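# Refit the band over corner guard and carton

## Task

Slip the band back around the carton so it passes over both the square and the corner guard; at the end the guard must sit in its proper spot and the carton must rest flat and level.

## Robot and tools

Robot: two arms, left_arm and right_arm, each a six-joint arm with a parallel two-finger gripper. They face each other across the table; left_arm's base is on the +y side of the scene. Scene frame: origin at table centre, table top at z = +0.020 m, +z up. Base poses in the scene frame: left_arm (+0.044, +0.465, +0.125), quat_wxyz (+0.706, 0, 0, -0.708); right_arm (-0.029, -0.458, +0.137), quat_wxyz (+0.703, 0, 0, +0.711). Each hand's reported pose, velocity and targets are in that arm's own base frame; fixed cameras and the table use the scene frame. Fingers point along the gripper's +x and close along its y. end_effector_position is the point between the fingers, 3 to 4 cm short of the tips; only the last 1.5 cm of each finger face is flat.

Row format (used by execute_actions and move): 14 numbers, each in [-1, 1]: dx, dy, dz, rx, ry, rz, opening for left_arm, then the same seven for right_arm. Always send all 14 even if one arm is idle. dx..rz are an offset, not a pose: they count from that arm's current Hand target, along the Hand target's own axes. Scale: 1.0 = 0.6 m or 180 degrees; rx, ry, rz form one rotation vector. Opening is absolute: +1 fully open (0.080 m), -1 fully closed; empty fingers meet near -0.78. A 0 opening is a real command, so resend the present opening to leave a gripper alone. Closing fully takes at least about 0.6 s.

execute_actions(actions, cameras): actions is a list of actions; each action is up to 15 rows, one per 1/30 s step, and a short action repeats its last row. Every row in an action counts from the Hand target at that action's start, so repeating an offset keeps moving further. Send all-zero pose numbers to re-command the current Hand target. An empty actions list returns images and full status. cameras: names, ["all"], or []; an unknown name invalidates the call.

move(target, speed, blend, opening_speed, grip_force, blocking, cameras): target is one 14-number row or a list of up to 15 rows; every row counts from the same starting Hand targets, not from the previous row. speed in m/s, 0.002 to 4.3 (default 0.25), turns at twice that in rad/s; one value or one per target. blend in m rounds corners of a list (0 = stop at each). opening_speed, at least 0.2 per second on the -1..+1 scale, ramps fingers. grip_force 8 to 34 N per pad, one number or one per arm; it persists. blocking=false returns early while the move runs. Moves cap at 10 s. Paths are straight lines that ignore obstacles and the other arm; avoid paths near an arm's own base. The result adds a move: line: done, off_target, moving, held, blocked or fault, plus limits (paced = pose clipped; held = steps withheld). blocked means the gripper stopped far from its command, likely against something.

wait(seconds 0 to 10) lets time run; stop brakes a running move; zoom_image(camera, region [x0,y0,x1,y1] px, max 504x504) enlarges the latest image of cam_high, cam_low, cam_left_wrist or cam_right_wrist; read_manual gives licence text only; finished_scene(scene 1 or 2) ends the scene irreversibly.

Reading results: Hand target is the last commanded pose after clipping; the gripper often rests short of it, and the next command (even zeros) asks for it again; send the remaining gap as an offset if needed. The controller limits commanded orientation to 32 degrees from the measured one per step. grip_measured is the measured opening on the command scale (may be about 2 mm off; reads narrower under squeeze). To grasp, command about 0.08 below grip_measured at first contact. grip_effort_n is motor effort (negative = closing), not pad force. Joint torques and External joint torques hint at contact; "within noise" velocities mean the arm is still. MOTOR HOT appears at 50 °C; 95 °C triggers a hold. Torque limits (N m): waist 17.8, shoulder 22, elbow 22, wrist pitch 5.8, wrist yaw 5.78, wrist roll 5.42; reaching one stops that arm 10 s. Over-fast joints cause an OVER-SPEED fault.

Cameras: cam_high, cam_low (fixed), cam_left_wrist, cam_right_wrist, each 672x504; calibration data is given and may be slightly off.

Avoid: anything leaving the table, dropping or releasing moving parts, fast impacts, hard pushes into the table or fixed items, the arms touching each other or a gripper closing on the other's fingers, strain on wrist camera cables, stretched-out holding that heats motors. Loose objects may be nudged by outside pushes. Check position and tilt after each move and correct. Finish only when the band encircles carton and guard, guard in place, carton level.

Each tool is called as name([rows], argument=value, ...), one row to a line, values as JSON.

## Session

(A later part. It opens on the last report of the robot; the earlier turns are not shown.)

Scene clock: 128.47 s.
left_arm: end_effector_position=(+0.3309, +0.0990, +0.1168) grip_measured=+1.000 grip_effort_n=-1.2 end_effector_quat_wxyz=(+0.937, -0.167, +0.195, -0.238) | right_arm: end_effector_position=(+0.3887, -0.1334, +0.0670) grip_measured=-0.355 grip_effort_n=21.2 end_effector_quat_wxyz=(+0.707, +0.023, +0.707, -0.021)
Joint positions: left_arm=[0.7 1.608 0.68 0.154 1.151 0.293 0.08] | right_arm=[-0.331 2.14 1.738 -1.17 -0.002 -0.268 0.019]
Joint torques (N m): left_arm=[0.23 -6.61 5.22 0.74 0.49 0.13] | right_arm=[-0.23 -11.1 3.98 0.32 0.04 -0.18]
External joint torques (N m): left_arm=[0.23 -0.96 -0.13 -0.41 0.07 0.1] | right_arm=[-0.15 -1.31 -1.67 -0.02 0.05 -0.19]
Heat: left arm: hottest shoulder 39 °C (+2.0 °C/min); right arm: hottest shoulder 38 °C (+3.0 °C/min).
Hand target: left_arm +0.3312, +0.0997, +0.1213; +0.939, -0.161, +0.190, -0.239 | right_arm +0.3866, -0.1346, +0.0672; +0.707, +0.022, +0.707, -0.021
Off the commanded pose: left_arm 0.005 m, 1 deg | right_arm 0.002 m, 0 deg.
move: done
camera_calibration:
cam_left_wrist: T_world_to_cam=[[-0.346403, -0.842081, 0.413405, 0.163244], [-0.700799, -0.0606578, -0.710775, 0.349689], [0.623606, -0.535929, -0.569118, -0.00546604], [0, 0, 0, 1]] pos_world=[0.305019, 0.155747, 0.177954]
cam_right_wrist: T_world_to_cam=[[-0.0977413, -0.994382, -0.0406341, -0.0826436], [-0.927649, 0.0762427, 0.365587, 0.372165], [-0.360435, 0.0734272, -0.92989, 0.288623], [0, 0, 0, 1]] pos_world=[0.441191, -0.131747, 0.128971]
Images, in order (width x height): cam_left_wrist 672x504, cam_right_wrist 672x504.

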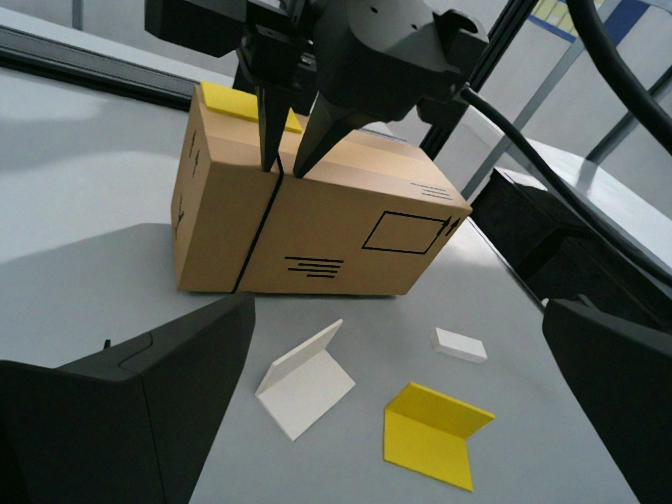

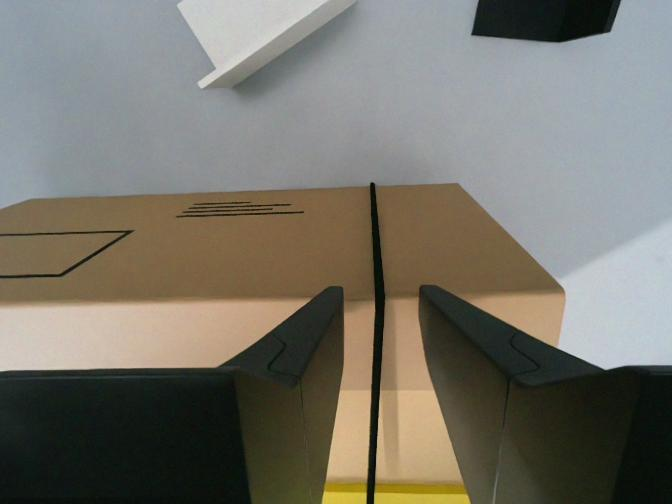

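move([
  [0,0,0,0,0,0,1, -0.083,0.0,0.0,0,0,0,-0.35],
  [0,0,0,0,0,0,1, -0.0717,0.0114,-0.162,0,0,0,-0.245],
], speed=0.12, cameras=["cam_right_wrist","cam_left_wrist"])

Scene clock: 132.60 s.
left_arm: end_effector_position=(+0.3309, +0.0990, +0.1168) grip_measured=+1.000 grip_effort_n=-0.7 end_effector_quat_wxyz=(+0.937, -0.167, +0.195, -0.238) | right_arm: end_effector_position=(+0.2917, -0.1217, +0.1085) grip_measured=-0.249 grip_effort_n=19.8 end_effector_quat_wxyz=(+0.704, +0.024, +0.709, -0.022)
Joint positions: left_arm=[0.7 1.608 0.68 0.154 1.151 0.293 0.08] | right_arm=[-0.396 1.754 1.369 -1.194 0 -0.331 0.024]
Joint torques (N m): left_arm=[0.23 -6.76 5.32 0.71 0.53 0.18] | right_arm=[-0.12 -8.82 4.23 0.25 -0.02 -0.19]
External joint torques (N m): left_arm=[0.23 -1.1 -0.03 -0.44 0.12 0.16] | right_arm=[-0.12 -1.76 -1.42 -0.08 0.01 -0.19]
Heat: left arm: hottest shoulder 39 °C (+2.0 °C/min); right arm: hottest shoulder 39 °C (+4.0 °C/min).
Hand target: left_arm +0.3312, +0.0997, +0.1213; +0.939, -0.161, +0.190, -0.239 | right_arm +0.2900, -0.1219, +0.1103; +0.707, +0.021, +0.707, -0.021
Off the commanded pose: left_arm 0.005 m, 1 deg | right_arm 0.002 m, 0 deg.
move: done
camera_calibration:
cam_left_wrist: T_world_to_cam=[[-0.346403, -0.842081, 0.413405, 0.163244], [-0.700799, -0.0606578, -0.710775, 0.349689], [0.623606, -0.535929, -0.569118, -0.00546604], [0, 0, 0, 1]] pos_world=[0.305019, 0.155747, 0.177954]
cam_right_wrist: T_world_to_cam=[[-0.099109, -0.994239, -0.0408209, -0.0783593], [-0.925038, 0.0769375, 0.372001, 0.26472], [-0.366717, 0.0746295, -0.927334, 0.293042], [0, 0, 0, 1]] pos_world=[0.344573, -0.120144, 0.170073]
Images, in order (width x height): cam_left_wrist 672x504, cam_right_wrist 672x504.

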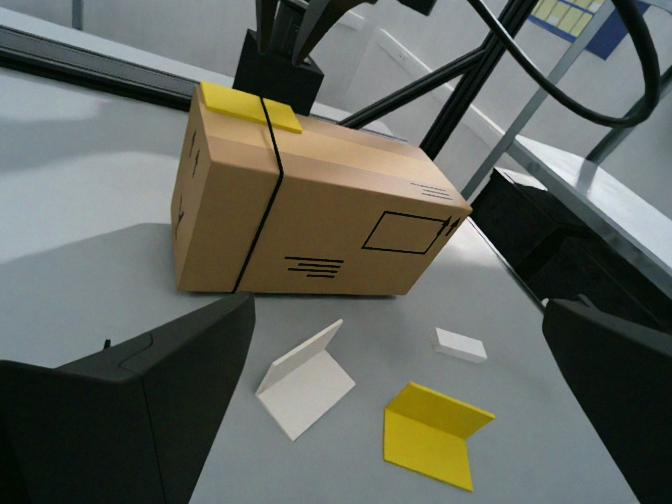

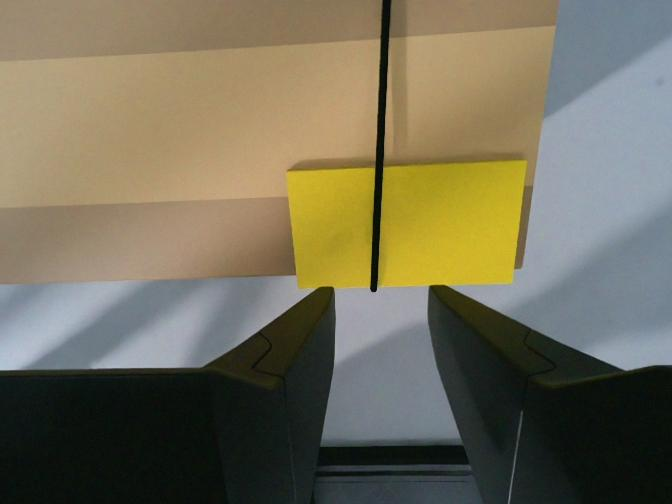

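move([
  [0,0,0,0,0,0,1, 0.0633,0.001,-0.0125,0,0,0,-0.245],
], speed=0.06, cameras=["cam_right_wrist"])

Scene clock: 134.10 s.
left_arm: end_effector_position=(+0.3309, +0.0990, +0.1168) grip_measured=+1.000 grip_effort_n=-1.6 end_effector_quat_wxyz=(+0.937, -0.167, +0.195, -0.238) | right_arm: end_effector_position=(+0.2841, -0.1206, +0.0724) grip_measured=-0.249 grip_effort_n=19.8 end_effector_quat_wxyz=(+0.706, +0.023, +0.707, -0.022)
Joint positions: left_arm=[0.7 1.608 0.68 0.154 1.151 0.293 0.08] | right_arm=[-0.402 1.752 1.219 -1.04 0 -0.337 0.024]
Joint torques (N m): left_arm=[0.34 -6.58 5.25 0.72 0.52 0.16] | right_arm=[-0.12 -7.86 4.23 0.29 -0.02 -0.18]
External joint torques (N m): left_arm=[0.33 -0.98 -0.06 -0.43 0.11 0.14] | right_arm=[-0.08 -1.03 -1.23 -0.04 0 -0.19]
Heat: left arm: hottest shoulder 39 °C (+2.0 °C/min); right arm: hottest shoulder 39 °C (+4.1 °C/min).
Hand target: left_arm +0.3312, +0.0997, +0.1213; +0.939, -0.161, +0.190, -0.239 | right_arm +0.2825, -0.1208, +0.0723; +0.707, +0.021, +0.707, -0.021
Off the commanded pose: left_arm 0.005 m, 1 deg | right_arm 0.002 m, 0 deg.
move: done
camera_calibration:
cam_right_wrist: T_world_to_cam=[[-0.0989139, -0.994331, -0.0390114, -0.0796351], [-0.927102, 0.0778414, 0.366638, 0.272165], [-0.361523, 0.0724331, -0.929545, 0.255141], [0, 0, 0, 1]] pos_world=[0.336687, -0.11885, 0.134273]
Images, in order (width x height): cam_right_wrist 672x504.

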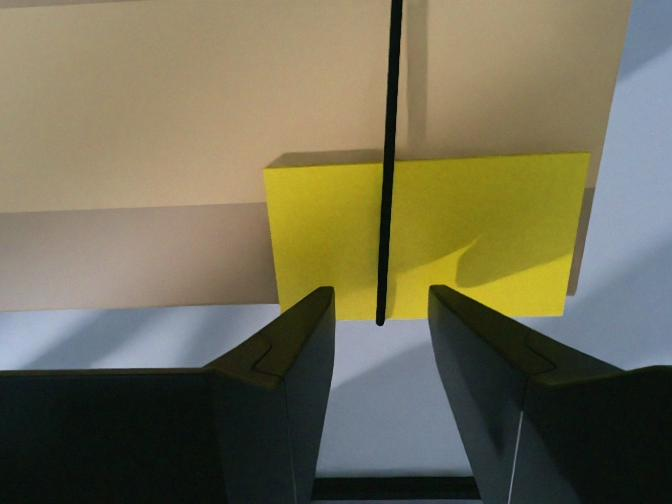

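move([
  [0,0,0,0,0,0,1, 0.0085,0.0,0.0,0,0,0,-0.245],
], speed=0.03)

Scene clock: 134.97 s.
left_arm: end_effector_position=(+0.3309, +0.0990, +0.1168) grip_measured=+1.000 grip_effort_n=-1.2 end_effector_quat_wxyz=(+0.937, -0.167, +0.195, -0.238) | right_arm: end_effector_position=(+0.2844, -0.1207, +0.0690) grip_measured=-0.249 grip_effort_n=19.8 end_effector_quat_wxyz=(+0.708, +0.022, +0.705, -0.023)
Joint positions: left_arm=[0.7 1.608 0.68 0.154 1.151 0.293 0.08] | right_arm=[-0.402 1.752 1.205 -1.02 0 -0.337 0.024]
Joint torques (N m): left_arm=[0.17 -6.72 5.34 0.72 0.48 0.1] | right_arm=[-0.13 -7.2 4.09 0.3 -0.02 -0.19]
External joint torques (N m): left_arm=[0.14 -1.07 -0.03 -0.44 0.07 0.08] | right_arm=[-0.13 -0.3 -1.37 -0.03 -0.01 -0.19]
Heat: left arm: hottest shoulder 39 °C (+2.0 °C/min); right arm: hottest shoulder 38 °C (+3.0 °C/min).
Hand target: left_arm +0.3312, +0.0997, +0.1213; +0.939, -0.161, +0.190, -0.239 | right_arm +0.2826, -0.1208, +0.0672; +0.707, +0.021, +0.707, -0.021
Off the commanded pose: left_arm 0.005 m, 1 deg | right_arm 0.003 m, 0 deg.
move: done

move([
  [0,0,0,0,0,0,1, 0.0022,0.0,0.0,0,0,0,-0.245],
], speed=0.03)

move([
  [0,0,0,0,0,0,1, 0.0,0.0,0.0,0,0,0,-1],
], opening_speed=0.6, cameras=["cam_right_wrist"])

Scene clock: 135.83 s.
left_arm: end_effector_position=(+0.3309, +0.0990, +0.1168) grip_measured=+1.000 grip_effort_n=-1.2 end_effector_quat_wxyz=(+0.937, -0.167, +0.195, -0.238) | right_arm: end_effector_position=(+0.2843, -0.1207, +0.0680) grip_measured=-0.249 grip_effort_n=19.8 end_effector_quat_wxyz=(+0.709, +0.022, +0.705, -0.023)
Joint positions: left_arm=[0.7 1.608 0.68 0.154 1.151 0.293 0.08] | right_arm=[-0.402 1.752 1.201 -1.015 0 -0.337 0.024]
Joint torques (N m): left_arm=[0.09 -6.7 5.41 0.7 0.51 0.16] | right_arm=[-0.14 -7.03 4.11 0.26 -0.02 -0.19]
External joint torques (N m): left_arm=[0.09 -1.06 0.06 -0.45 0.1 0.14] | right_arm=[-0.18 -0.17 -1.41 -0.11 0 -0.19]
Heat: left arm: hottest shoulder 39 °C (+2.0 °C/min); right arm: hottest shoulder 38 °C (+3.0 °C/min).
Hand target: left_arm +0.3312, +0.0997, +0.1213; +0.939, -0.161, +0.190, -0.239 | right_arm +0.2825, -0.1208, +0.0659; +0.707, +0.021, +0.707, -0.021
Off the commanded pose: left_arm 0.005 m, 1 deg | right_arm 0.003 m, 0 deg.
move: done

Scene clock: 137.30 s.
left_arm: end_effector_position=(+0.3309, +0.0990, +0.1168) grip_measured=+1.000 grip_effort_n=-1.2 end_effector_quat_wxyz=(+0.937, -0.167, +0.195, -0.238) | right_arm: end_effector_position=(+0.2844, -0.1208, +0.0680) grip_measured=-0.771 grip_effort_n=-29.1 end_effector_quat_wxyz=(+0.709, +0.022, +0.705, -0.023)
Joint positions: left_arm=[0.7 1.608 0.68 0.154 1.151 0.293 0.08] | right_arm=[-0.402 1.752 1.201 -1.015 0 -0.337 0]
Joint torques (N m): left_arm=[0.12 -6.65 5.46 0.78 0.46 0.14] | right_arm=[-0.12 -7.02 4.13 0.27 -0.02 -0.19]
External joint torques (N m): left_arm=[0.08 -1.02 0.11 -0.38 0.06 0.12] | right_arm=[-0.07 -0.08 -1.41 -0.09 -0.01 -0.19]
Heat: left arm: hottest shoulder 39 °C (+2.0 °C/min); right arm: hottest shoulder 38 °C (+3.0 °C/min).
Hand target: left_arm +0.3312, +0.0997, +0.1213; +0.939, -0.161, +0.190, -0.239 | right_arm +0.2825, -0.1208, +0.0659; +0.707, +0.022, +0.707, -0.021
Off the commanded pose: left_arm 0.005 m, 1 deg | right_arm 0.003 m, 0 deg.
move: done
camera_calibration:
cam_right_wrist: T_world_to_cam=[[-0.0990202, -0.994405, -0.0367958, -0.0801736], [-0.929631, 0.0792541, 0.359868, 0.275335], [-0.354938, 0.0698407, -0.932278, 0.249289], [0, 0, 0, 1]] pos_world=[0.336503, -0.118957, 0.130372]
Images, in order (width x height): cam_right_wrist 672x504.

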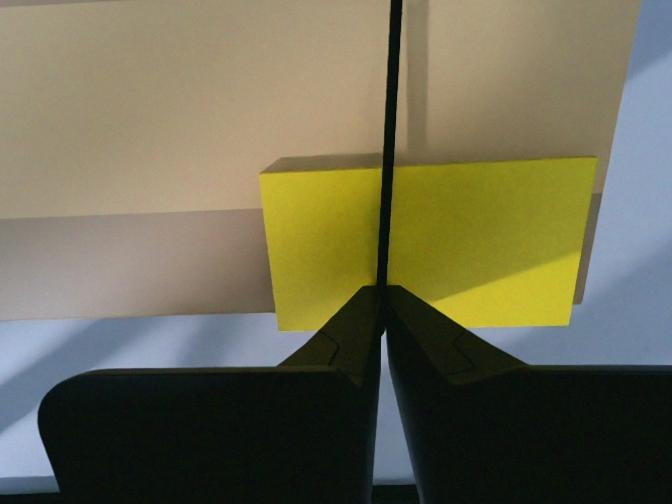

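move([
  [0,0,0,0,0,0,1, -0.03,0.0,0.0,0,0,0,-1],
  [0,0,0,0,0,0,1, -0.035,0.0,-0.05,0,0,0,-1],
], speed=0.05, cameras=["cam_right_wrist","cam_left_wrist"])

Scene clock: 139.20 s.
left_arm: end_effector_position=(+0.3309, +0.0990, +0.1168) grip_measured=+1.000 grip_effort_n=-0.7 end_effector_quat_wxyz=(+0.937, -0.167, +0.195, -0.238) | right_arm: end_effector_position=(+0.2549, -0.1192, +0.0857) grip_measured=-0.774 grip_effort_n=-16.0 end_effector_quat_wxyz=(+0.706, +0.023, +0.708, -0.022)
Joint positions: left_arm=[0.7 1.608 0.68 0.154 1.151 0.293 0.08] | right_arm=[-0.438 1.639 1.146 -1.081 -0.001 -0.374 0]
Joint torques (N m): left_arm=[0.13 -6.64 5.48 0.74 0.51 0.15] | right_arm=[-0.13 -7.64 3.98 0.04 -0.01 -0.2]
External joint torques (N m): left_arm=[0.13 -1.03 0.19 -0.4 0.1 0.13] | right_arm=[-0.11 -1.56 -1.56 -0.28 0.01 -0.2]
Heat: left arm: hottest shoulder 39 °C (+1.0 °C/min); right arm: hottest shoulder 38 °C (+3.0 °C/min).
Hand target: left_arm +0.3312, +0.0997, +0.1213; +0.939, -0.161, +0.190, -0.239 | right_arm +0.2526, -0.1190, +0.0869; +0.707, +0.021, +0.707, -0.021
Off the commanded pose: left_arm 0.005 m, 1 deg | right_arm 0.003 m, 0 deg.
move: done
camera_calibration:
cam_left_wrist: T_world_to_cam=[[-0.346403, -0.842081, 0.413405, 0.163244], [-0.700799, -0.0606578, -0.710775, 0.349689], [0.623606, -0.535929, -0.569118, -0.00546604], [0, 0, 0, 1]] pos_world=[0.305019, 0.155747, 0.177954]
cam_right_wrist: T_world_to_cam=[[-0.0989484, -0.99429, -0.0399669, -0.0805432], [-0.926669, 0.0774342, 0.367815, 0.239851], [-0.36262, 0.0734308, -0.92904, 0.257268], [0, 0, 0, 1]] pos_world=[0.307584, -0.117547, 0.147572]
Images, in order (width x height): cam_left_wrist 672x504, cam_right_wrist 672x504.

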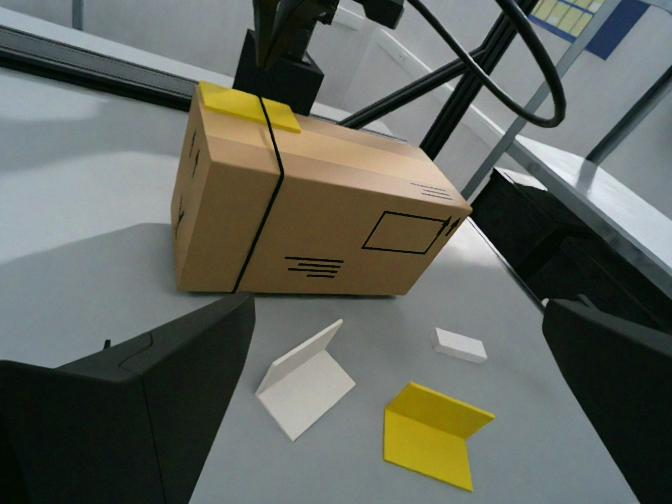

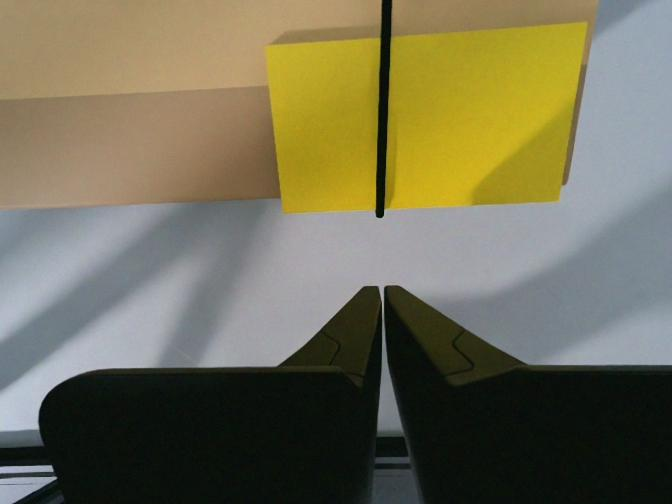

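move([
  [0,0,0,0,0,0,1, -0.025,0.0,0.0,0,0,0,-0.245],
  [0,0,0,0,0,0,1, -0.025,0.0,0.05,0,0,0,-0.245],
  [0,0,0,0,0,0,1, 0.0243,0.0,0.05,0,0,0,-0.245],
], speed=0.08, cameras=["cam_right_wrist"])

Scene clock: 141.73 s.
left_arm: end_effector_position=(+0.3309, +0.0990, +0.1168) grip_measured=+1.000 grip_effort_n=-1.2 end_effector_quat_wxyz=(+0.937, -0.167, +0.195, -0.238) | right_arm: end_effector_position=(+0.2839, -0.1220, +0.0767) grip_measured=-0.249 grip_effort_n=19.8 end_effector_quat_wxyz=(+0.711, +0.018, +0.702, -0.021)
Joint positions: left_arm=[0.7 1.608 0.68 0.154 1.151 0.293 0.08] | right_arm=[-0.406 1.736 1.219 -1.04 -0.001 -0.35 0.024]
Joint torques (N m): left_arm=[0.16 -6.68 5.35 0.73 0.52 0.16] | right_arm=[0.25 -6.25 4.3 0.26 -0.01 0.18]
External joint torques (N m): left_arm=[0.13 -1.09 0.04 -0.41 0.11 0.14] | right_arm=[0.22 0.57 -1.23 -0.09 0.02 0.18]
Heat: left arm: hottest shoulder 39 °C (+1.0 °C/min); right arm: hottest shoulder 38 °C (+3.0 °C/min).
Hand target: left_arm +0.3312, +0.0997, +0.1213; +0.939, -0.161, +0.190, -0.239 | right_arm +0.2825, -0.1208, +0.0723; +0.707, +0.022, +0.707, -0.021
Off the commanded pose: left_arm 0.005 m, 1 deg | right_arm 0.005 m, 1 deg.
move: done
camera_calibration:
cam_right_wrist: T_world_to_cam=[[-0.0904284, -0.995295, -0.0347962, -0.0837179], [-0.932695, 0.0723884, 0.353326, 0.272386], [-0.349145, 0.0644049, -0.934853, 0.255041], [0, 0, 0, 1]] pos_world=[0.335529, -0.119467, 0.139272]
Images, in order (width x height): cam_right_wrist 672x504.

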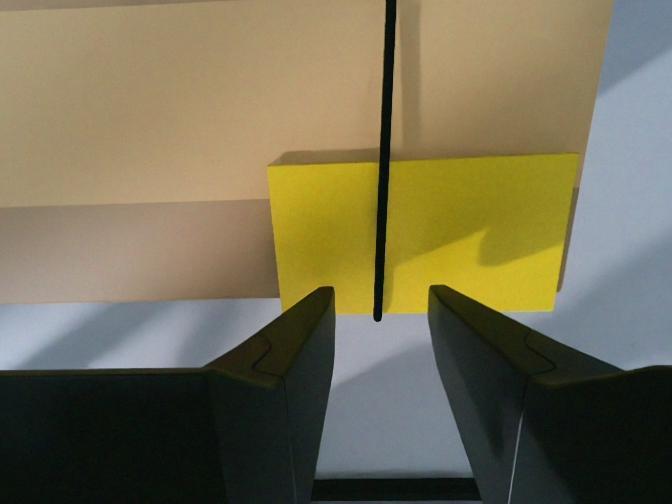

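move([
  [0,0,0,0,0,0,1, 0.0133,0.0015,0.0,0,0,0,-0.245],
], speed=0.03)

move([
  [0,0,0,0,0,0,1, 0.0025,0.0,0.0,0,0,0,-0.245],
], speed=0.03)

Scene clock: 142.63 s.
left_arm: end_effector_position=(+0.3309, +0.0990, +0.1168) grip_measured=+1.000 grip_effort_n=-1.2 end_effector_quat_wxyz=(+0.937, -0.167, +0.195, -0.238) | right_arm: end_effector_position=(+0.2841, -0.1212, +0.0691) grip_measured=-0.249 grip_effort_n=19.8 end_effector_quat_wxyz=(+0.712, +0.018, +0.702, -0.021)
Joint positions: left_arm=[0.7 1.608 0.68 0.154 1.151 0.293 0.08] | right_arm=[-0.404 1.743 1.196 -1.009 -0.001 -0.347 0.024]
Joint torques (N m): left_arm=[0.25 -6.73 5.29 0.73 0.52 0.12] | right_arm=[0.27 -5.97 4.14 0.29 -0.01 0.18]
External joint torques (N m): left_arm=[0.24 -1.06 -0.11 -0.44 0.11 0.09] | right_arm=[0.3 0.82 -1.4 -0.1 0.01 0.18]
Heat: left arm: hottest shoulder 39 °C (+1.0 °C/min); right arm: hottest shoulder 38 °C (+3.0 °C/min).
Hand target: left_arm +0.3312, +0.0997, +0.1213; +0.939, -0.161, +0.190, -0.239 | right_arm +0.2825, -0.1199, +0.0643; +0.707, +0.021, +0.707, -0.021
Off the commanded pose: left_arm 0.005 m, 1 deg | right_arm 0.005 m, 1 deg.
move: done

Scene clock: 143.33 s.
left_arm: end_effector_position=(+0.3309, +0.0990, +0.1168) grip_measured=+1.000 grip_effort_n=-1.6 end_effector_quat_wxyz=(+0.937, -0.167, +0.195, -0.238) | right_arm: end_effector_position=(+0.2842, -0.1212, +0.0677) grip_measured=-0.249 grip_effort_n=19.3 end_effector_quat_wxyz=(+0.712, +0.018, +0.702, -0.022)
Joint positions: left_arm=[0.7 1.608 0.68 0.154 1.151 0.293 0.08] | right_arm=[-0.404 1.745 1.192 -1.003 -0.001 -0.347 0.024]
Joint torques (N m): left_arm=[0.24 -6.73 5.42 0.67 0.5 0.11] | right_arm=[0.24 -5.93 4.13 0.31 -0.01 0.17]
External joint torques (N m): left_arm=[0.24 -1.08 0.05 -0.49 0.09 0.09] | right_arm=[0.25 0.96 -1.38 -0.04 0.01 0.17]
Heat: left arm: hottest shoulder 39 °C (+1.0 °C/min); right arm: hottest shoulder 38 °C (+3.0 °C/min).
Hand target: left_arm +0.3312, +0.0997, +0.1213; +0.939, -0.161, +0.190, -0.239 | right_arm +0.2826, -0.1199, +0.0629; +0.707, +0.021, +0.707, -0.021
Off the commanded pose: left_arm 0.005 m, 1 deg | right_arm 0.005 m, 1 deg.
move: done

move([
  [0,0,0,0,0,0,1, 0.0025,0.0,0.0,0,0,0,-0.245],
], speed=0.03)

move([
  [0,0,0,0,0,0,1, 0.001,0.0,0.0,0,0,0,-0.245],
], speed=0.03)

Scene clock: 144.10 s.
left_arm: end_effector_position=(+0.3309, +0.0990, +0.1168) grip_measured=+1.000 grip_effort_n=-1.2 end_effector_quat_wxyz=(+0.937, -0.167, +0.195, -0.238) | right_arm: end_effector_position=(+0.2842, -0.1212, +0.0671) grip_measured=-0.249 grip_effort_n=19.8 end_effector_quat_wxyz=(+0.712, +0.018, +0.701, -0.022)
Joint positions: left_arm=[0.7 1.608 0.68 0.154 1.151 0.293 0.08] | right_arm=[-0.404 1.745 1.189 -0.999 -0.001 -0.347 0.024]
Joint torques (N m): left_arm=[0.17 -6.8 5.34 0.74 0.54 0.1] | right_arm=[0.24 -5.74 3.98 0.45 -0.01 0.18]
External joint torques (N m): left_arm=[0.2 -1.09 -0.08 -0.43 0.12 0.07] | right_arm=[0.25 1.07 -1.47 0.1 0.01 0.18]
Heat: left arm: hottest shoulder 39 °C (+1.0 °C/min); right arm: hottest shoulder 38 °C (+3.0 °C/min).
Hand target: left_arm +0.3312, +0.0997, +0.1213; +0.939, -0.161, +0.190, -0.239 | right_arm +0.2826, -0.1199, +0.0614; +0.707, +0.022, +0.707, -0.021
Off the commanded pose: left_arm 0.005 m, 1 deg | right_arm 0.006 m, 1 deg.
move: done

Scene clock: 144.80 s.
left_arm: end_effector_position=(+0.3309, +0.0990, +0.1168) grip_measured=+1.000 grip_effort_n=-1.2 end_effector_quat_wxyz=(+0.937, -0.167, +0.195, -0.238) | right_arm: end_effector_position=(+0.2841, -0.1212, +0.0669) grip_measured=-0.249 grip_effort_n=19.8 end_effector_quat_wxyz=(+0.712, +0.018, +0.701, -0.022)
Joint positions: left_arm=[0.7 1.608 0.68 0.154 1.151 0.293 0.08] | right_arm=[-0.404 1.745 1.188 -0.999 -0.001 -0.347 0.024]
Joint torques (N m): left_arm=[0.32 -6.59 5.23 0.71 0.52 0.12] | right_arm=[0.25 -5.67 3.88 0.55 -0.01 0.17]
External joint torques (N m): left_arm=[0.32 -0.9 -0.17 -0.45 0.1 0.09] | right_arm=[0.25 1.16 -1.62 0.18 0.01 0.17]
Heat: left arm: hottest shoulder 39 °C (+1.0 °C/min); right arm: hottest shoulder 38 °C (+3.0 °C/min).
Hand target: left_arm +0.3312, +0.0997, +0.1213; +0.939, -0.161, +0.190, -0.239 | right_arm +0.2826, -0.1199, +0.0608; +0.707, +0.022, +0.707, -0.021
Off the commanded pose: left_arm 0.005 m, 1 deg | right_arm 0.006 m, 1 deg.
move: done

move([
  [0,0,0,0,0,0,1, 0.0,0.0,0.0,0,0,0,-1],
], opening_speed=0.6)

move([
  [0,0,0,0,0,0,1, -0.03,0.0,0.0,0,0,0,-1],
], speed=0.04, cameras=["cam_right_wrist","cam_left_wrist"])

Scene clock: 146.40 s.
left_arm: end_effector_position=(+0.3309, +0.0990, +0.1168) grip_measured=+1.000 grip_effort_n=-0.7 end_effector_quat_wxyz=(+0.937, -0.167, +0.195, -0.238) | right_arm: end_effector_position=(+0.2850, -0.1213, +0.0669) grip_measured=-0.771 grip_effort_n=-30.9 end_effector_quat_wxyz=(+0.713, +0.017, +0.700, -0.022)
Joint positions: left_arm=[0.7 1.608 0.68 0.154 1.151 0.293 0.08] | right_arm=[-0.402 1.745 1.188 -0.994 0.001 -0.347 0]
Joint torques (N m): left_arm=[0.26 -6.49 5.42 0.74 0.53 0.17] | right_arm=[0.14 -5.66 3.9 0.29 -0.06 0.17]
External joint torques (N m): left_arm=[0.23 -0.85 0.04 -0.42 0.12 0.14] | right_arm=[0.14 1.19 -1.58 -0.06 -0.04 0.17]
Heat: left arm: hottest shoulder 39 °C (+1.0 °C/min); right arm: hottest shoulder 38 °C (+3.0 °C/min).
Hand target: left_arm +0.3312, +0.0997, +0.1213; +0.939, -0.161, +0.190, -0.239 | right_arm +0.2826, -0.1199, +0.0608; +0.707, +0.021, +0.707, -0.021
Off the commanded pose: left_arm 0.005 m, 1 deg | right_arm 0.007 m, 1 deg.
move: done

Scene clock: 147.27 s.
left_arm: end_effector_position=(+0.3309, +0.0990, +0.1168) grip_measured=+1.000 grip_effort_n=-1.6 end_effector_quat_wxyz=(+0.937, -0.167, +0.195, -0.238) | right_arm: end_effector_position=(+0.2826, -0.1203, +0.0749) grip_measured=-0.771 grip_effort_n=-29.5 end_effector_quat_wxyz=(+0.706, +0.020, +0.708, -0.019)
Joint positions: left_arm=[0.7 1.608 0.68 0.154 1.151 0.293 0.08] | right_arm=[-0.402 1.745 1.222 -1.051 0.001 -0.347 0]
Joint torques (N m): left_arm=[0.17 -6.66 5.42 0.74 0.51 0.14] | right_arm=[0.14 -8 5.62 -0.56 -0.07 0.17]
External joint torques (N m): left_arm=[0.17 -1.08 0.14 -0.39 0.1 0.12] | right_arm=[0.15 -1.21 0.15 -0.89 -0.05 0.17]
Heat: left arm: hottest shoulder 39 °C (+1.0 °C/min); right arm: hottest shoulder 38 °C (+2.0 °C/min).
Hand target: left_arm +0.3312, +0.0997, +0.1213; +0.939, -0.161, +0.190, -0.239 | right_arm +0.2826, -0.1199, +0.0788; +0.707, +0.021, +0.707, -0.021
Off the commanded pose: left_arm 0.005 m, 1 deg | right_arm 0.004 m, 0 deg.
move: done
camera_calibration:
cam_left_wrist: T_world_to_cam=[[-0.346403, -0.842081, 0.413405, 0.163244], [-0.700799, -0.0606578, -0.710775, 0.349689], [0.623606, -0.535929, -0.569118, -0.00546604], [0, 0, 0, 1]] pos_world=[0.305019, 0.155747, 0.177954]
cam_right_wrist: T_world_to_cam=[[-0.089906, -0.995203, -0.0385605, -0.0820742], [-0.926968, 0.0694577, 0.368654, 0.268618], [-0.364207, 0.0688885, -0.928767, 0.257186], [0, 0, 0, 1]] pos_world=[0.335291, -0.118055, 0.136674]
Images, in order (width x height): cam_left_wrist 672x504, cam_right_wrist 672x504.

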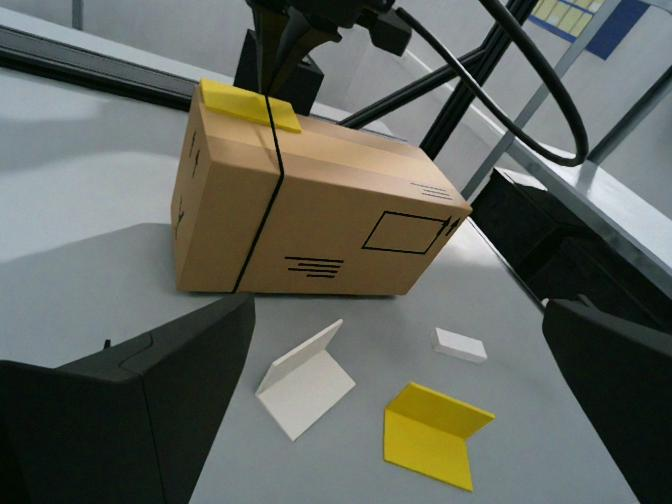

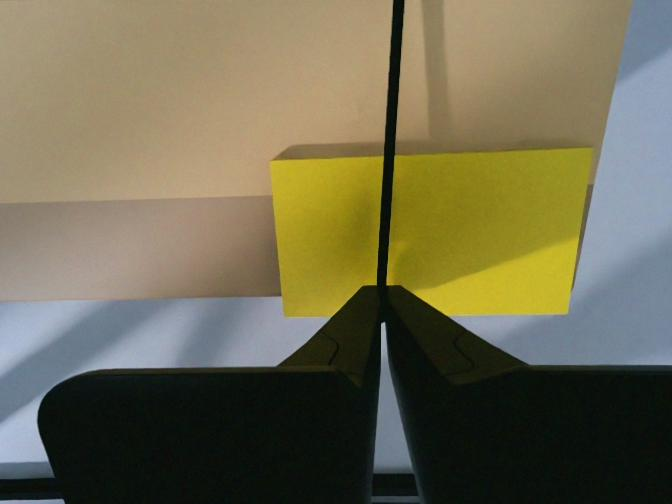

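move([
  [0,0,0,0,0,0,1, -0.008,0.0,-0.05,0,0,0,-1],
], speed=0.04, cameras=["cam_right_wrist","cam_left_wrist"])

Scene clock: 148.70 s.
left_arm: end_effector_position=(+0.3309, +0.0990, +0.1168) grip_measured=+1.000 grip_effort_n=-0.7 end_effector_quat_wxyz=(+0.937, -0.167, +0.195, -0.238) | right_arm: end_effector_position=(+0.2622, -0.1186, +0.0829) grip_measured=-0.771 grip_effort_n=-29.5 end_effector_quat_wxyz=(+0.714, +0.020, +0.700, -0.021)
Joint positions: left_arm=[0.7 1.608 0.68 0.154 1.151 0.293 0.08] | right_arm=[-0.428 1.648 1.144 -1.049 -0.007 -0.37 0]
Joint torques (N m): left_arm=[0.3 -6.79 5.33 0.73 0.51 0.16] | right_arm=[-0.55 -8.51 3.38 -1.09 0.17 -0.19]
External joint torques (N m): left_arm=[0.3 -1.15 -0.02 -0.42 0.1 0.14] | right_arm=[-0.54 -2.28 -2.27 -1.48 0.2 -0.19]
Heat: left arm: hottest shoulder 39 °C (+1.0 °C/min); right arm: hottest shoulder 38 °C (+2.0 °C/min).
Hand target: left_arm +0.3312, +0.0997, +0.1213; +0.939, -0.161, +0.190, -0.239 | right_arm +0.2527, -0.1181, +0.0836; +0.707, +0.021, +0.707, -0.021
Off the commanded pose: left_arm 0.005 m, 1 deg | right_arm 0.010 m, 1 deg.
move: off_target (right_arm)
camera_calibration:
cam_left_wrist: T_world_to_cam=[[-0.346403, -0.842081, 0.413405, 0.163244], [-0.700799, -0.0606578, -0.710775, 0.349689], [0.623606, -0.535929, -0.569118, -0.00546604], [0, 0, 0, 1]] pos_world=[0.305019, 0.155747, 0.177954]
cam_right_wrist: T_world_to_cam=[[-0.0920135, -0.995019, -0.038359, -0.081443], [-0.934941, 0.073073, 0.347198, 0.250917], [-0.342665, 0.0678103, -0.937007, 0.25198], [0, 0, 0, 1]] pos_world=[0.313443, -0.116459, 0.145866]
Images, in order (width x height): cam_left_wrist 672x504, cam_right_wrist 672x504.

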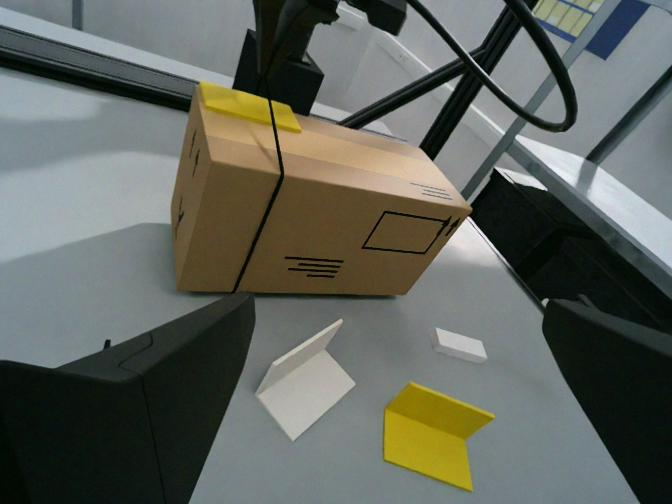

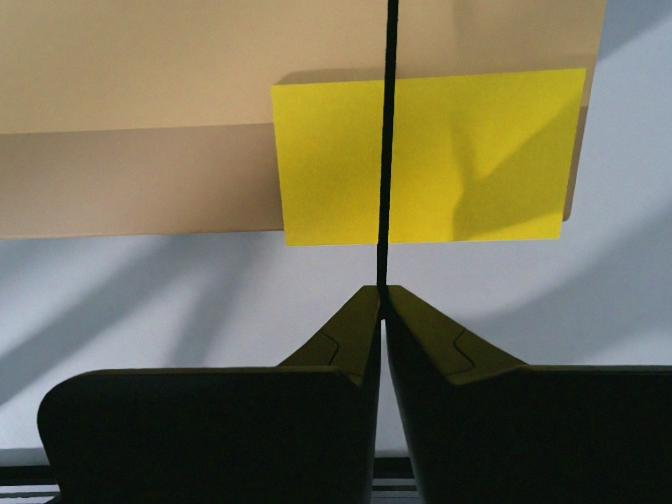

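move([
  [0,0,0,0,0,0,1, 0.0,-0.013,-0.005,0,0,0,-1],
], speed=0.03, cameras=["cam_right_wrist","cam_left_wrist"])

Scene clock: 149.57 s.
left_arm: end_effector_position=(+0.3309, +0.0990, +0.1168) grip_measured=+1.000 grip_effort_n=-1.6 end_effector_quat_wxyz=(+0.937, -0.167, +0.195, -0.238) | right_arm: end_effector_position=(+0.2590, -0.1254, +0.0829) grip_measured=-0.771 grip_effort_n=-29.5 end_effector_quat_wxyz=(+0.714, +0.021, +0.699, -0.019)
Joint positions: left_arm=[0.7 1.608 0.68 0.154 1.151 0.293 0.08] | right_arm=[-0.456 1.648 1.144 -1.049 -0.01 -0.4 0]
Joint torques (N m): left_arm=[0.22 -6.64 5.33 0.71 0.5 0.12] | right_arm=[-0.8 -8.43 3.34 -1.09 0.31 -0.17]
External joint torques (N m): left_arm=[0.22 -1.04 0 -0.44 0.1 0.1] | right_arm=[-0.84 -2.27 -2.23 -1.46 0.34 -0.17]
Heat: left arm: hottest shoulder 39 °C (+1.0 °C/min); right arm: hottest shoulder 38 °C (+2.0 °C/min).
Hand target: left_arm +0.3312, +0.0997, +0.1213; +0.939, -0.161, +0.190, -0.239 | right_arm +0.2492, -0.1257, +0.0836; +0.707, +0.021, +0.707, -0.021
Off the commanded pose: left_arm 0.005 m, 1 deg | right_arm 0.010 m, 1 deg.
move: off_target (right_arm)
camera_calibration:
cam_left_wrist: T_world_to_cam=[[-0.346403, -0.842081, 0.413405, 0.163244], [-0.700799, -0.0606578, -0.710775, 0.349689], [0.623606, -0.535929, -0.569118, -0.00546604], [0, 0, 0, 1]] pos_world=[0.305019, 0.155747, 0.177954]
cam_right_wrist: T_world_to_cam=[[-0.0900008, -0.995084, -0.041319, -0.0886939], [-0.935611, 0.070256, 0.345971, 0.248433], [-0.341367, 0.0697962, -0.937335, 0.251327], [0, 0, 0, 1]] pos_world=[0.310249, -0.123253, 0.145962]
Images, in order (width x height): cam_left_wrist 672x504, cam_right_wrist 672x504.

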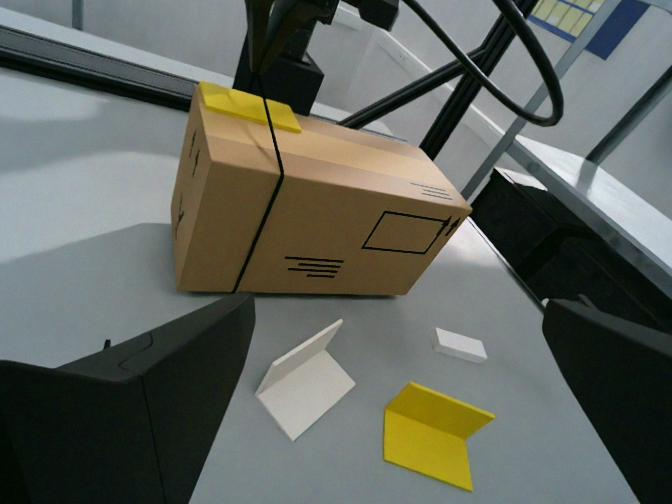

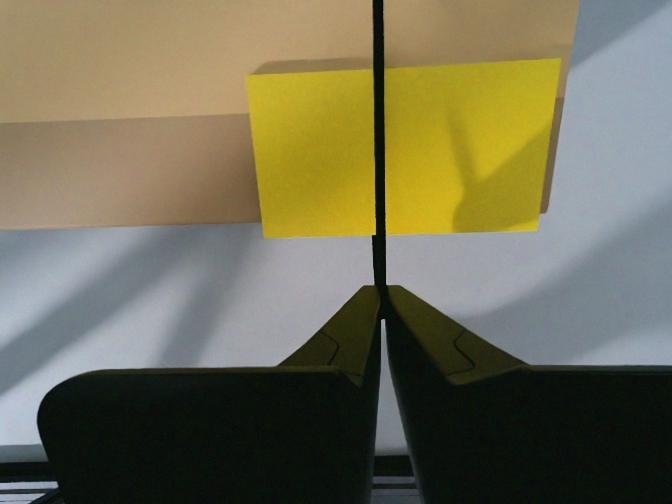

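move([
  [0,0,0,0,0,0,1, 0.024,0.0,0.0367,0,0,0,-1],
], speed=0.04, cameras=["cam_right_wrist","cam_left_wrist"])

Scene clock: 150.77 s.
left_arm: end_effector_position=(+0.3309, +0.0990, +0.1168) grip_measured=+1.000 grip_effort_n=-1.6 end_effector_quat_wxyz=(+0.937, -0.167, +0.195, -0.238) | right_arm: end_effector_position=(+0.2752, -0.1260, +0.0717) grip_measured=-0.771 grip_effort_n=-29.1 end_effector_quat_wxyz=(+0.715, +0.018, +0.699, -0.017)
Joint positions: left_arm=[0.7 1.608 0.68 0.154 1.151 0.293 0.08] | right_arm=[-0.434 1.712 1.17 -1.007 -0.01 -0.384 0]
Joint torques (N m): left_arm=[0.23 -6.82 5.36 0.72 0.51 0.11] | right_arm=[-0.2 -6.03 4.9 -0.64 0.3 0.2]
External joint torques (N m): left_arm=[0.23 -1.1 -0.08 -0.45 0.1 0.09] | right_arm=[-0.26 0.64 -0.69 -1.02 0.34 0.2]
Heat: left arm: hottest shoulder 39 °C (+1.0 °C/min); right arm: hottest shoulder 38 °C (+2.0 °C/min).
Hand target: left_arm +0.3312, +0.0997, +0.1213; +0.939, -0.161, +0.190, -0.239 | right_arm +0.2711, -0.1269, +0.0692; +0.707, +0.021, +0.707, -0.021
Off the commanded pose: left_arm 0.005 m, 1 deg | right_arm 0.005 m, 1 deg.
move: done
camera_calibration:
cam_left_wrist: T_world_to_cam=[[-0.346403, -0.842081, 0.413405, 0.163244], [-0.700799, -0.0606578, -0.710775, 0.349689], [0.623606, -0.535929, -0.569118, -0.00546604], [0, 0, 0, 1]] pos_world=[0.305019, 0.155747, 0.177954]
cam_right_wrist: T_world_to_cam=[[-0.0841365, -0.995625, -0.0406447, -0.0899905], [-0.936961, 0.0651641, 0.343305, 0.267313], [-0.339155, 0.066967, -0.938344, 0.245528], [0, 0, 0, 1]] pos_world=[0.326162, -0.123458, 0.134962]
Images, in order (width x height): cam_left_wrist 672x504, cam_right_wrist 672x504.

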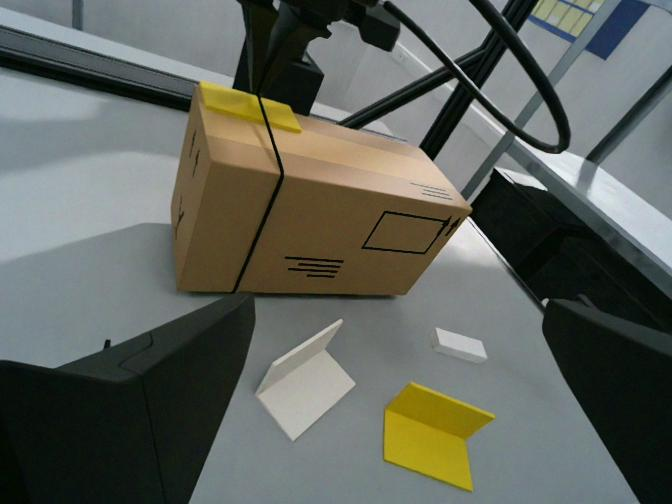

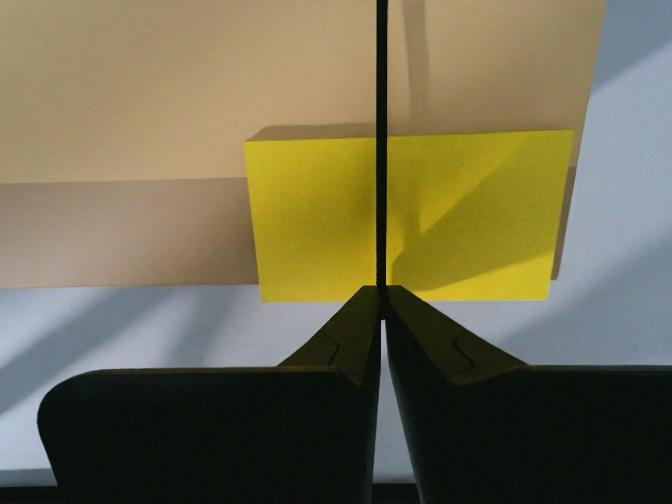

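move([
  [0,0,0,0,0,0,1, 0.006,-0.002,0.003,0,0,0,-1],
], speed=0.03)

move([
  [0,0,0,0,0,0,1, 0.0,0.0,0.0,0,0,0,-0.35],
], opening_speed=0.6, cameras=["cam_right_wrist","cam_left_wrist"])

Scene clock: 151.70 s.
left_arm: end_effector_position=(+0.3309, +0.0990, +0.1168) grip_measured=+1.000 grip_effort_n=-1.2 end_effector_quat_wxyz=(+0.937, -0.167, +0.195, -0.238) | right_arm: end_effector_position=(+0.2770, -0.1269, +0.0688) grip_measured=-0.771 grip_effort_n=-29.5 end_effector_quat_wxyz=(+0.715, +0.018, +0.698, -0.018)
Joint positions: left_arm=[0.7 1.608 0.68 0.154 1.151 0.293 0.08] | right_arm=[-0.434 1.723 1.17 -0.997 -0.01 -0.384 0]
Joint torques (N m): left_arm=[0.23 -6.63 5.18 0.77 0.53 0.11] | right_arm=[-0.33 -5.87 4.69 -0.52 0.29 0.14]
External joint torques (N m): left_arm=[0.22 -0.95 -0.21 -0.4 0.12 0.09] | right_arm=[-0.34 0.81 -0.8 -0.88 0.33 0.14]
Heat: left arm: hottest shoulder 39 °C (+1.0 °C/min); right arm: hottest shoulder 38 °C (+2.0 °C/min).
Hand target: left_arm +0.3312, +0.0997, +0.1213; +0.939, -0.161, +0.190, -0.239 | right_arm +0.2729, -0.1283, +0.0655; +0.707, +0.021, +0.707, -0.021
Off the commanded pose: left_arm 0.005 m, 1 deg | right_arm 0.005 m, 2 deg.
move: done

Scene clock: 152.77 s.
left_arm: end_effector_position=(+0.3309, +0.0990, +0.1168) grip_measured=+1.000 grip_effort_n=-1.2 end_effector_quat_wxyz=(+0.937, -0.167, +0.195, -0.238) | right_arm: end_effector_position=(+0.2736, -0.1278, +0.0685) grip_measured=-0.355 grip_effort_n=19.8 end_effector_quat_wxyz=(+0.710, +0.018, +0.704, -0.020)
Joint positions: left_arm=[0.7 1.608 0.68 0.154 1.151 0.293 0.08] | right_arm=[-0.438 1.723 1.17 -1.009 -0.001 -0.384 0.019]
Joint torques (N m): left_arm=[0.07 -6.71 5.19 0.72 0.51 0.16] | right_arm=[-0.07 -5.94 4.64 0.24 0 0.14]
External joint torques (N m): left_arm=[0.06 -1.05 -0.2 -0.45 0.1 0.14] | right_arm=[-0.11 0.75 -0.9 -0.13 0.02 0.14]
Heat: left arm: hottest shoulder 39 °C (+1.0 °C/min); right arm: hottest shoulder 38 °C (+2.0 °C/min).
Hand target: left_arm +0.3312, +0.0997, +0.1213; +0.939, -0.161, +0.190, -0.239 | right_arm +0.2728, -0.1282, +0.0655; +0.707, +0.021, +0.707, -0.021
Off the commanded pose: left_arm 0.005 m, 1 deg | right_arm 0.003 m, 1 deg.
move: done
camera_calibration:
cam_left_wrist: T_world_to_cam=[[-0.346403, -0.842081, 0.413405, 0.163244], [-0.700799, -0.0606578, -0.710775, 0.349689], [0.623606, -0.535929, -0.569118, -0.00546604], [0, 0, 0, 1]] pos_world=[0.305019, 0.155747, 0.177954]
cam_right_wrist: T_world_to_cam=[[-0.0878895, -0.995466, -0.0363746, -0.0913221], [-0.931396, 0.0691743, 0.357373, 0.265049], [-0.353237, 0.0652886, -0.933253, 0.245394], [0, 0, 0, 1]] pos_world=[0.325521, -0.125264, 0.130972]
Images, in order (width x height): cam_left_wrist 672x504, cam_right_wrist 672x504.

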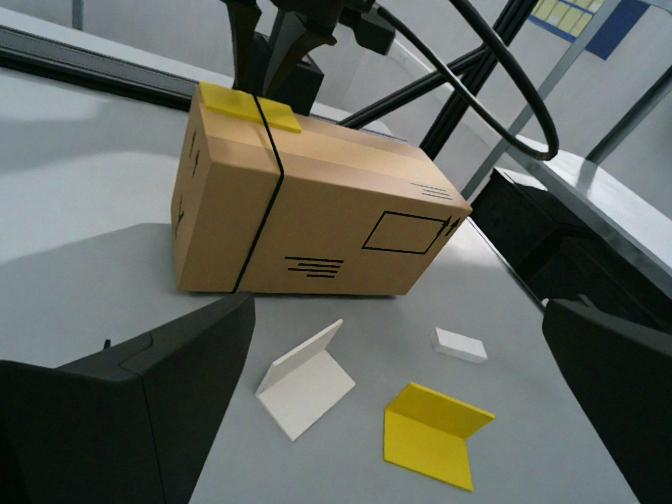

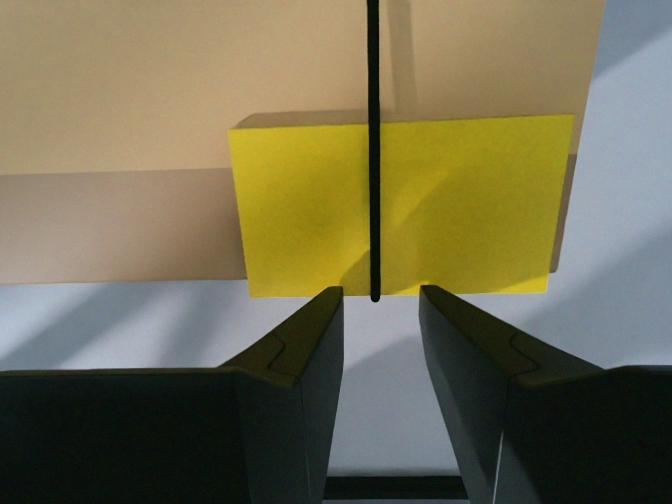

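move([
  [0,0,0,0,0,0,1, -0.1,0.0,0.0,0,0,0,-0.35],
  [0,0,0,0,0,0,1, -0.1,0.0,-0.08,0,0,0,-0.35],
  [0,0,0,0,0,0,1, -0.11,0.042,-0.12,0,-0.333,0,0.8],
], speed=0.15, cameras=["cam_right_wrist","cam_left_wrist","cam_high","cam_low"])

Scene clock: 159.17 s.
left_arm: end_effector_position=(+0.3309, +0.0990, +0.1168) grip_measured=+1.000 grip_effort_n=-1.2 end_effector_quat_wxyz=(+0.937, -0.167, +0.195, -0.238) | right_arm: end_effector_position=(+0.2032, -0.0996, +0.1329) grip_measured=+0.795 grip_effort_n=19.3 end_effector_quat_wxyz=(+0.965, +0.004, +0.261, -0.029)
Joint positions: left_arm=[0.7 1.608 0.68 0.154 1.151 0.293 0.08] | right_arm=[-0.895 0.679 0.374 -0.41 -0.693 -0.514 0.071]
Joint torques (N m): left_arm=[0.11 -6.7 5.3 0.71 0.49 0.12] | right_arm=[-0.13 -1.37 5.21 1.17 -0.43 0.18]
External joint torques (N m): left_arm=[0.12 -1.03 -0.07 -0.45 0.07 0.1] | right_arm=[-0.13 -0.58 -1.53 -0.2 -0.15 0.18]
Heat: left arm: hottest shoulder 39 °C (+1.0 °C/min); right arm: hottest shoulder 37 °C (+0.0 °C/min).
Hand target: left_arm +0.3312, +0.0997, +0.1213; +0.939, -0.161, +0.190, -0.239 | right_arm +0.2025, -0.0988, +0.1315; +0.965, +0.008, +0.260, -0.029
Off the commanded pose: left_arm 0.005 m, 1 deg | right_arm 0.002 m, 0 deg.
move: done
camera_calibration:
cam_left_wrist: T_world_to_cam=[[-0.346403, -0.842081, 0.413405, 0.163244], [-0.700799, -0.0606578, -0.710775, 0.349689], [0.623606, -0.535929, -0.569118, -0.00546604], [0, 0, 0, 1]] pos_world=[0.305019, 0.155747, 0.177954]
cam_right_wrist: T_world_to_cam=[[-0.0424576, -0.998194, -0.0425081, -0.0757554], [-0.782274, 0.0596792, -0.620069, 0.27315], [0.621486, 0.00692639, -0.783395, 0.0549557], [0, 0, 0, 1]] pos_world=[0.176308, -0.0923006, 0.209204]

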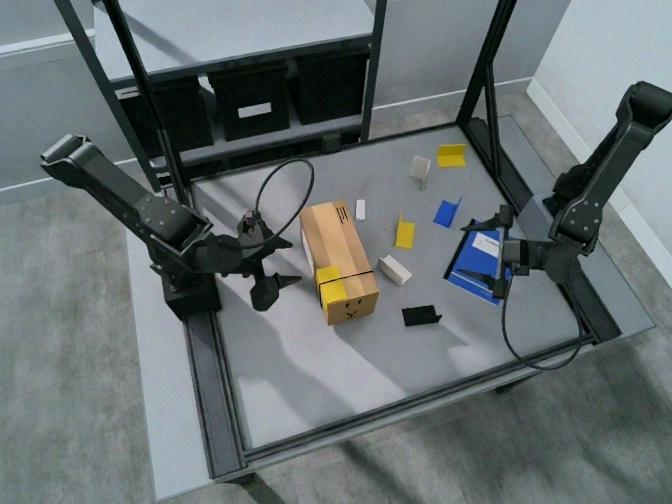

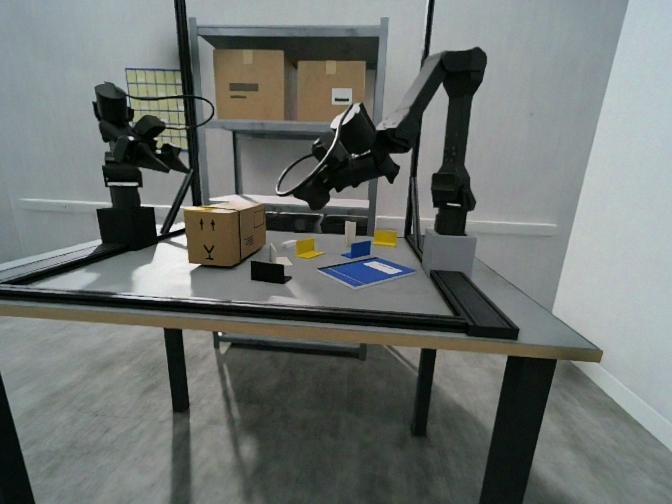

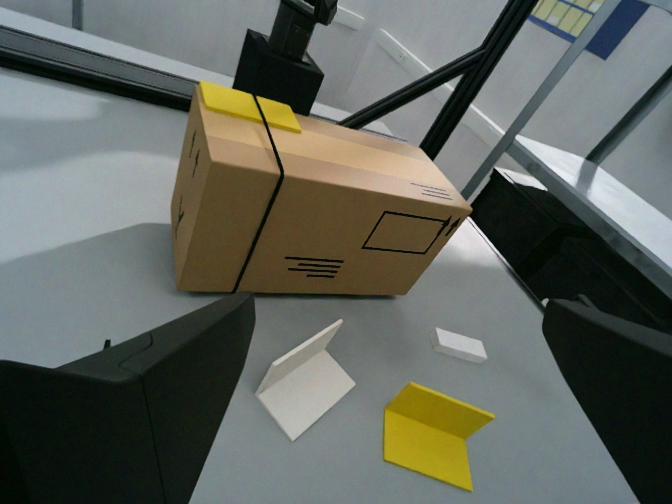

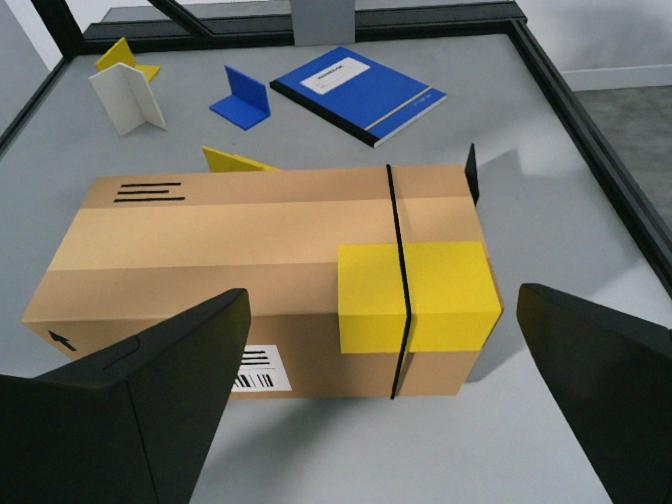

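zoom_image(camera="cam_right_wrist", region=[320, 150, 520, 410])

zoom_image(camera="cam_left_wrist", region=[160, 70, 320, 310])

zoom_image(camera="cam_low", region=[170, 180, 290, 280])

Scaled by 1.938 from the camera's 672x504 image, which has a finer 960x720 frame.

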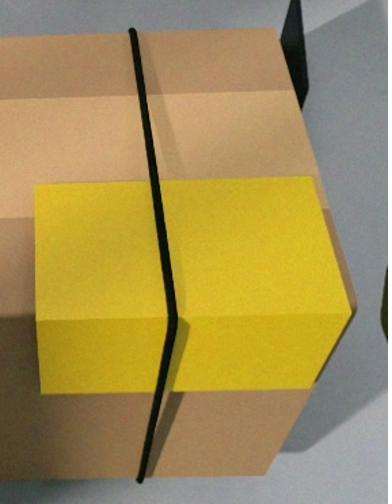

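Scaled by 2.100 from the camera's 672x504 image, which has a finer 960x720 frame.

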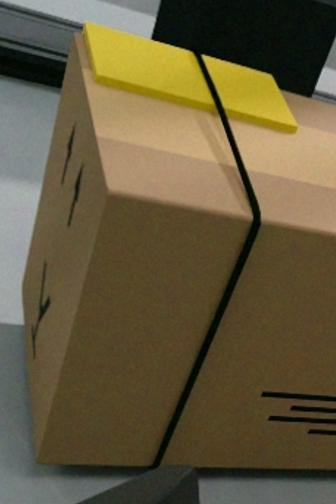

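Scaled by 4.200 from the camera's 672x504 image, which has a finer 960x720 frame.

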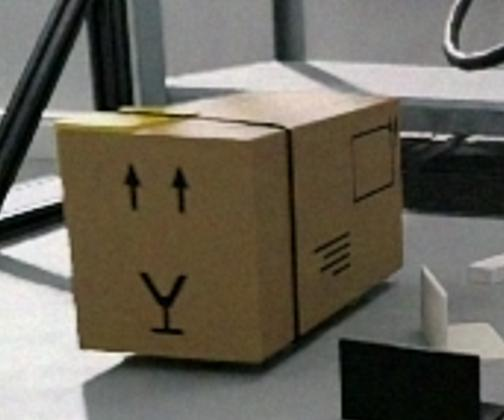

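finished_scene(scene=1)

The scene is finished: the task was done.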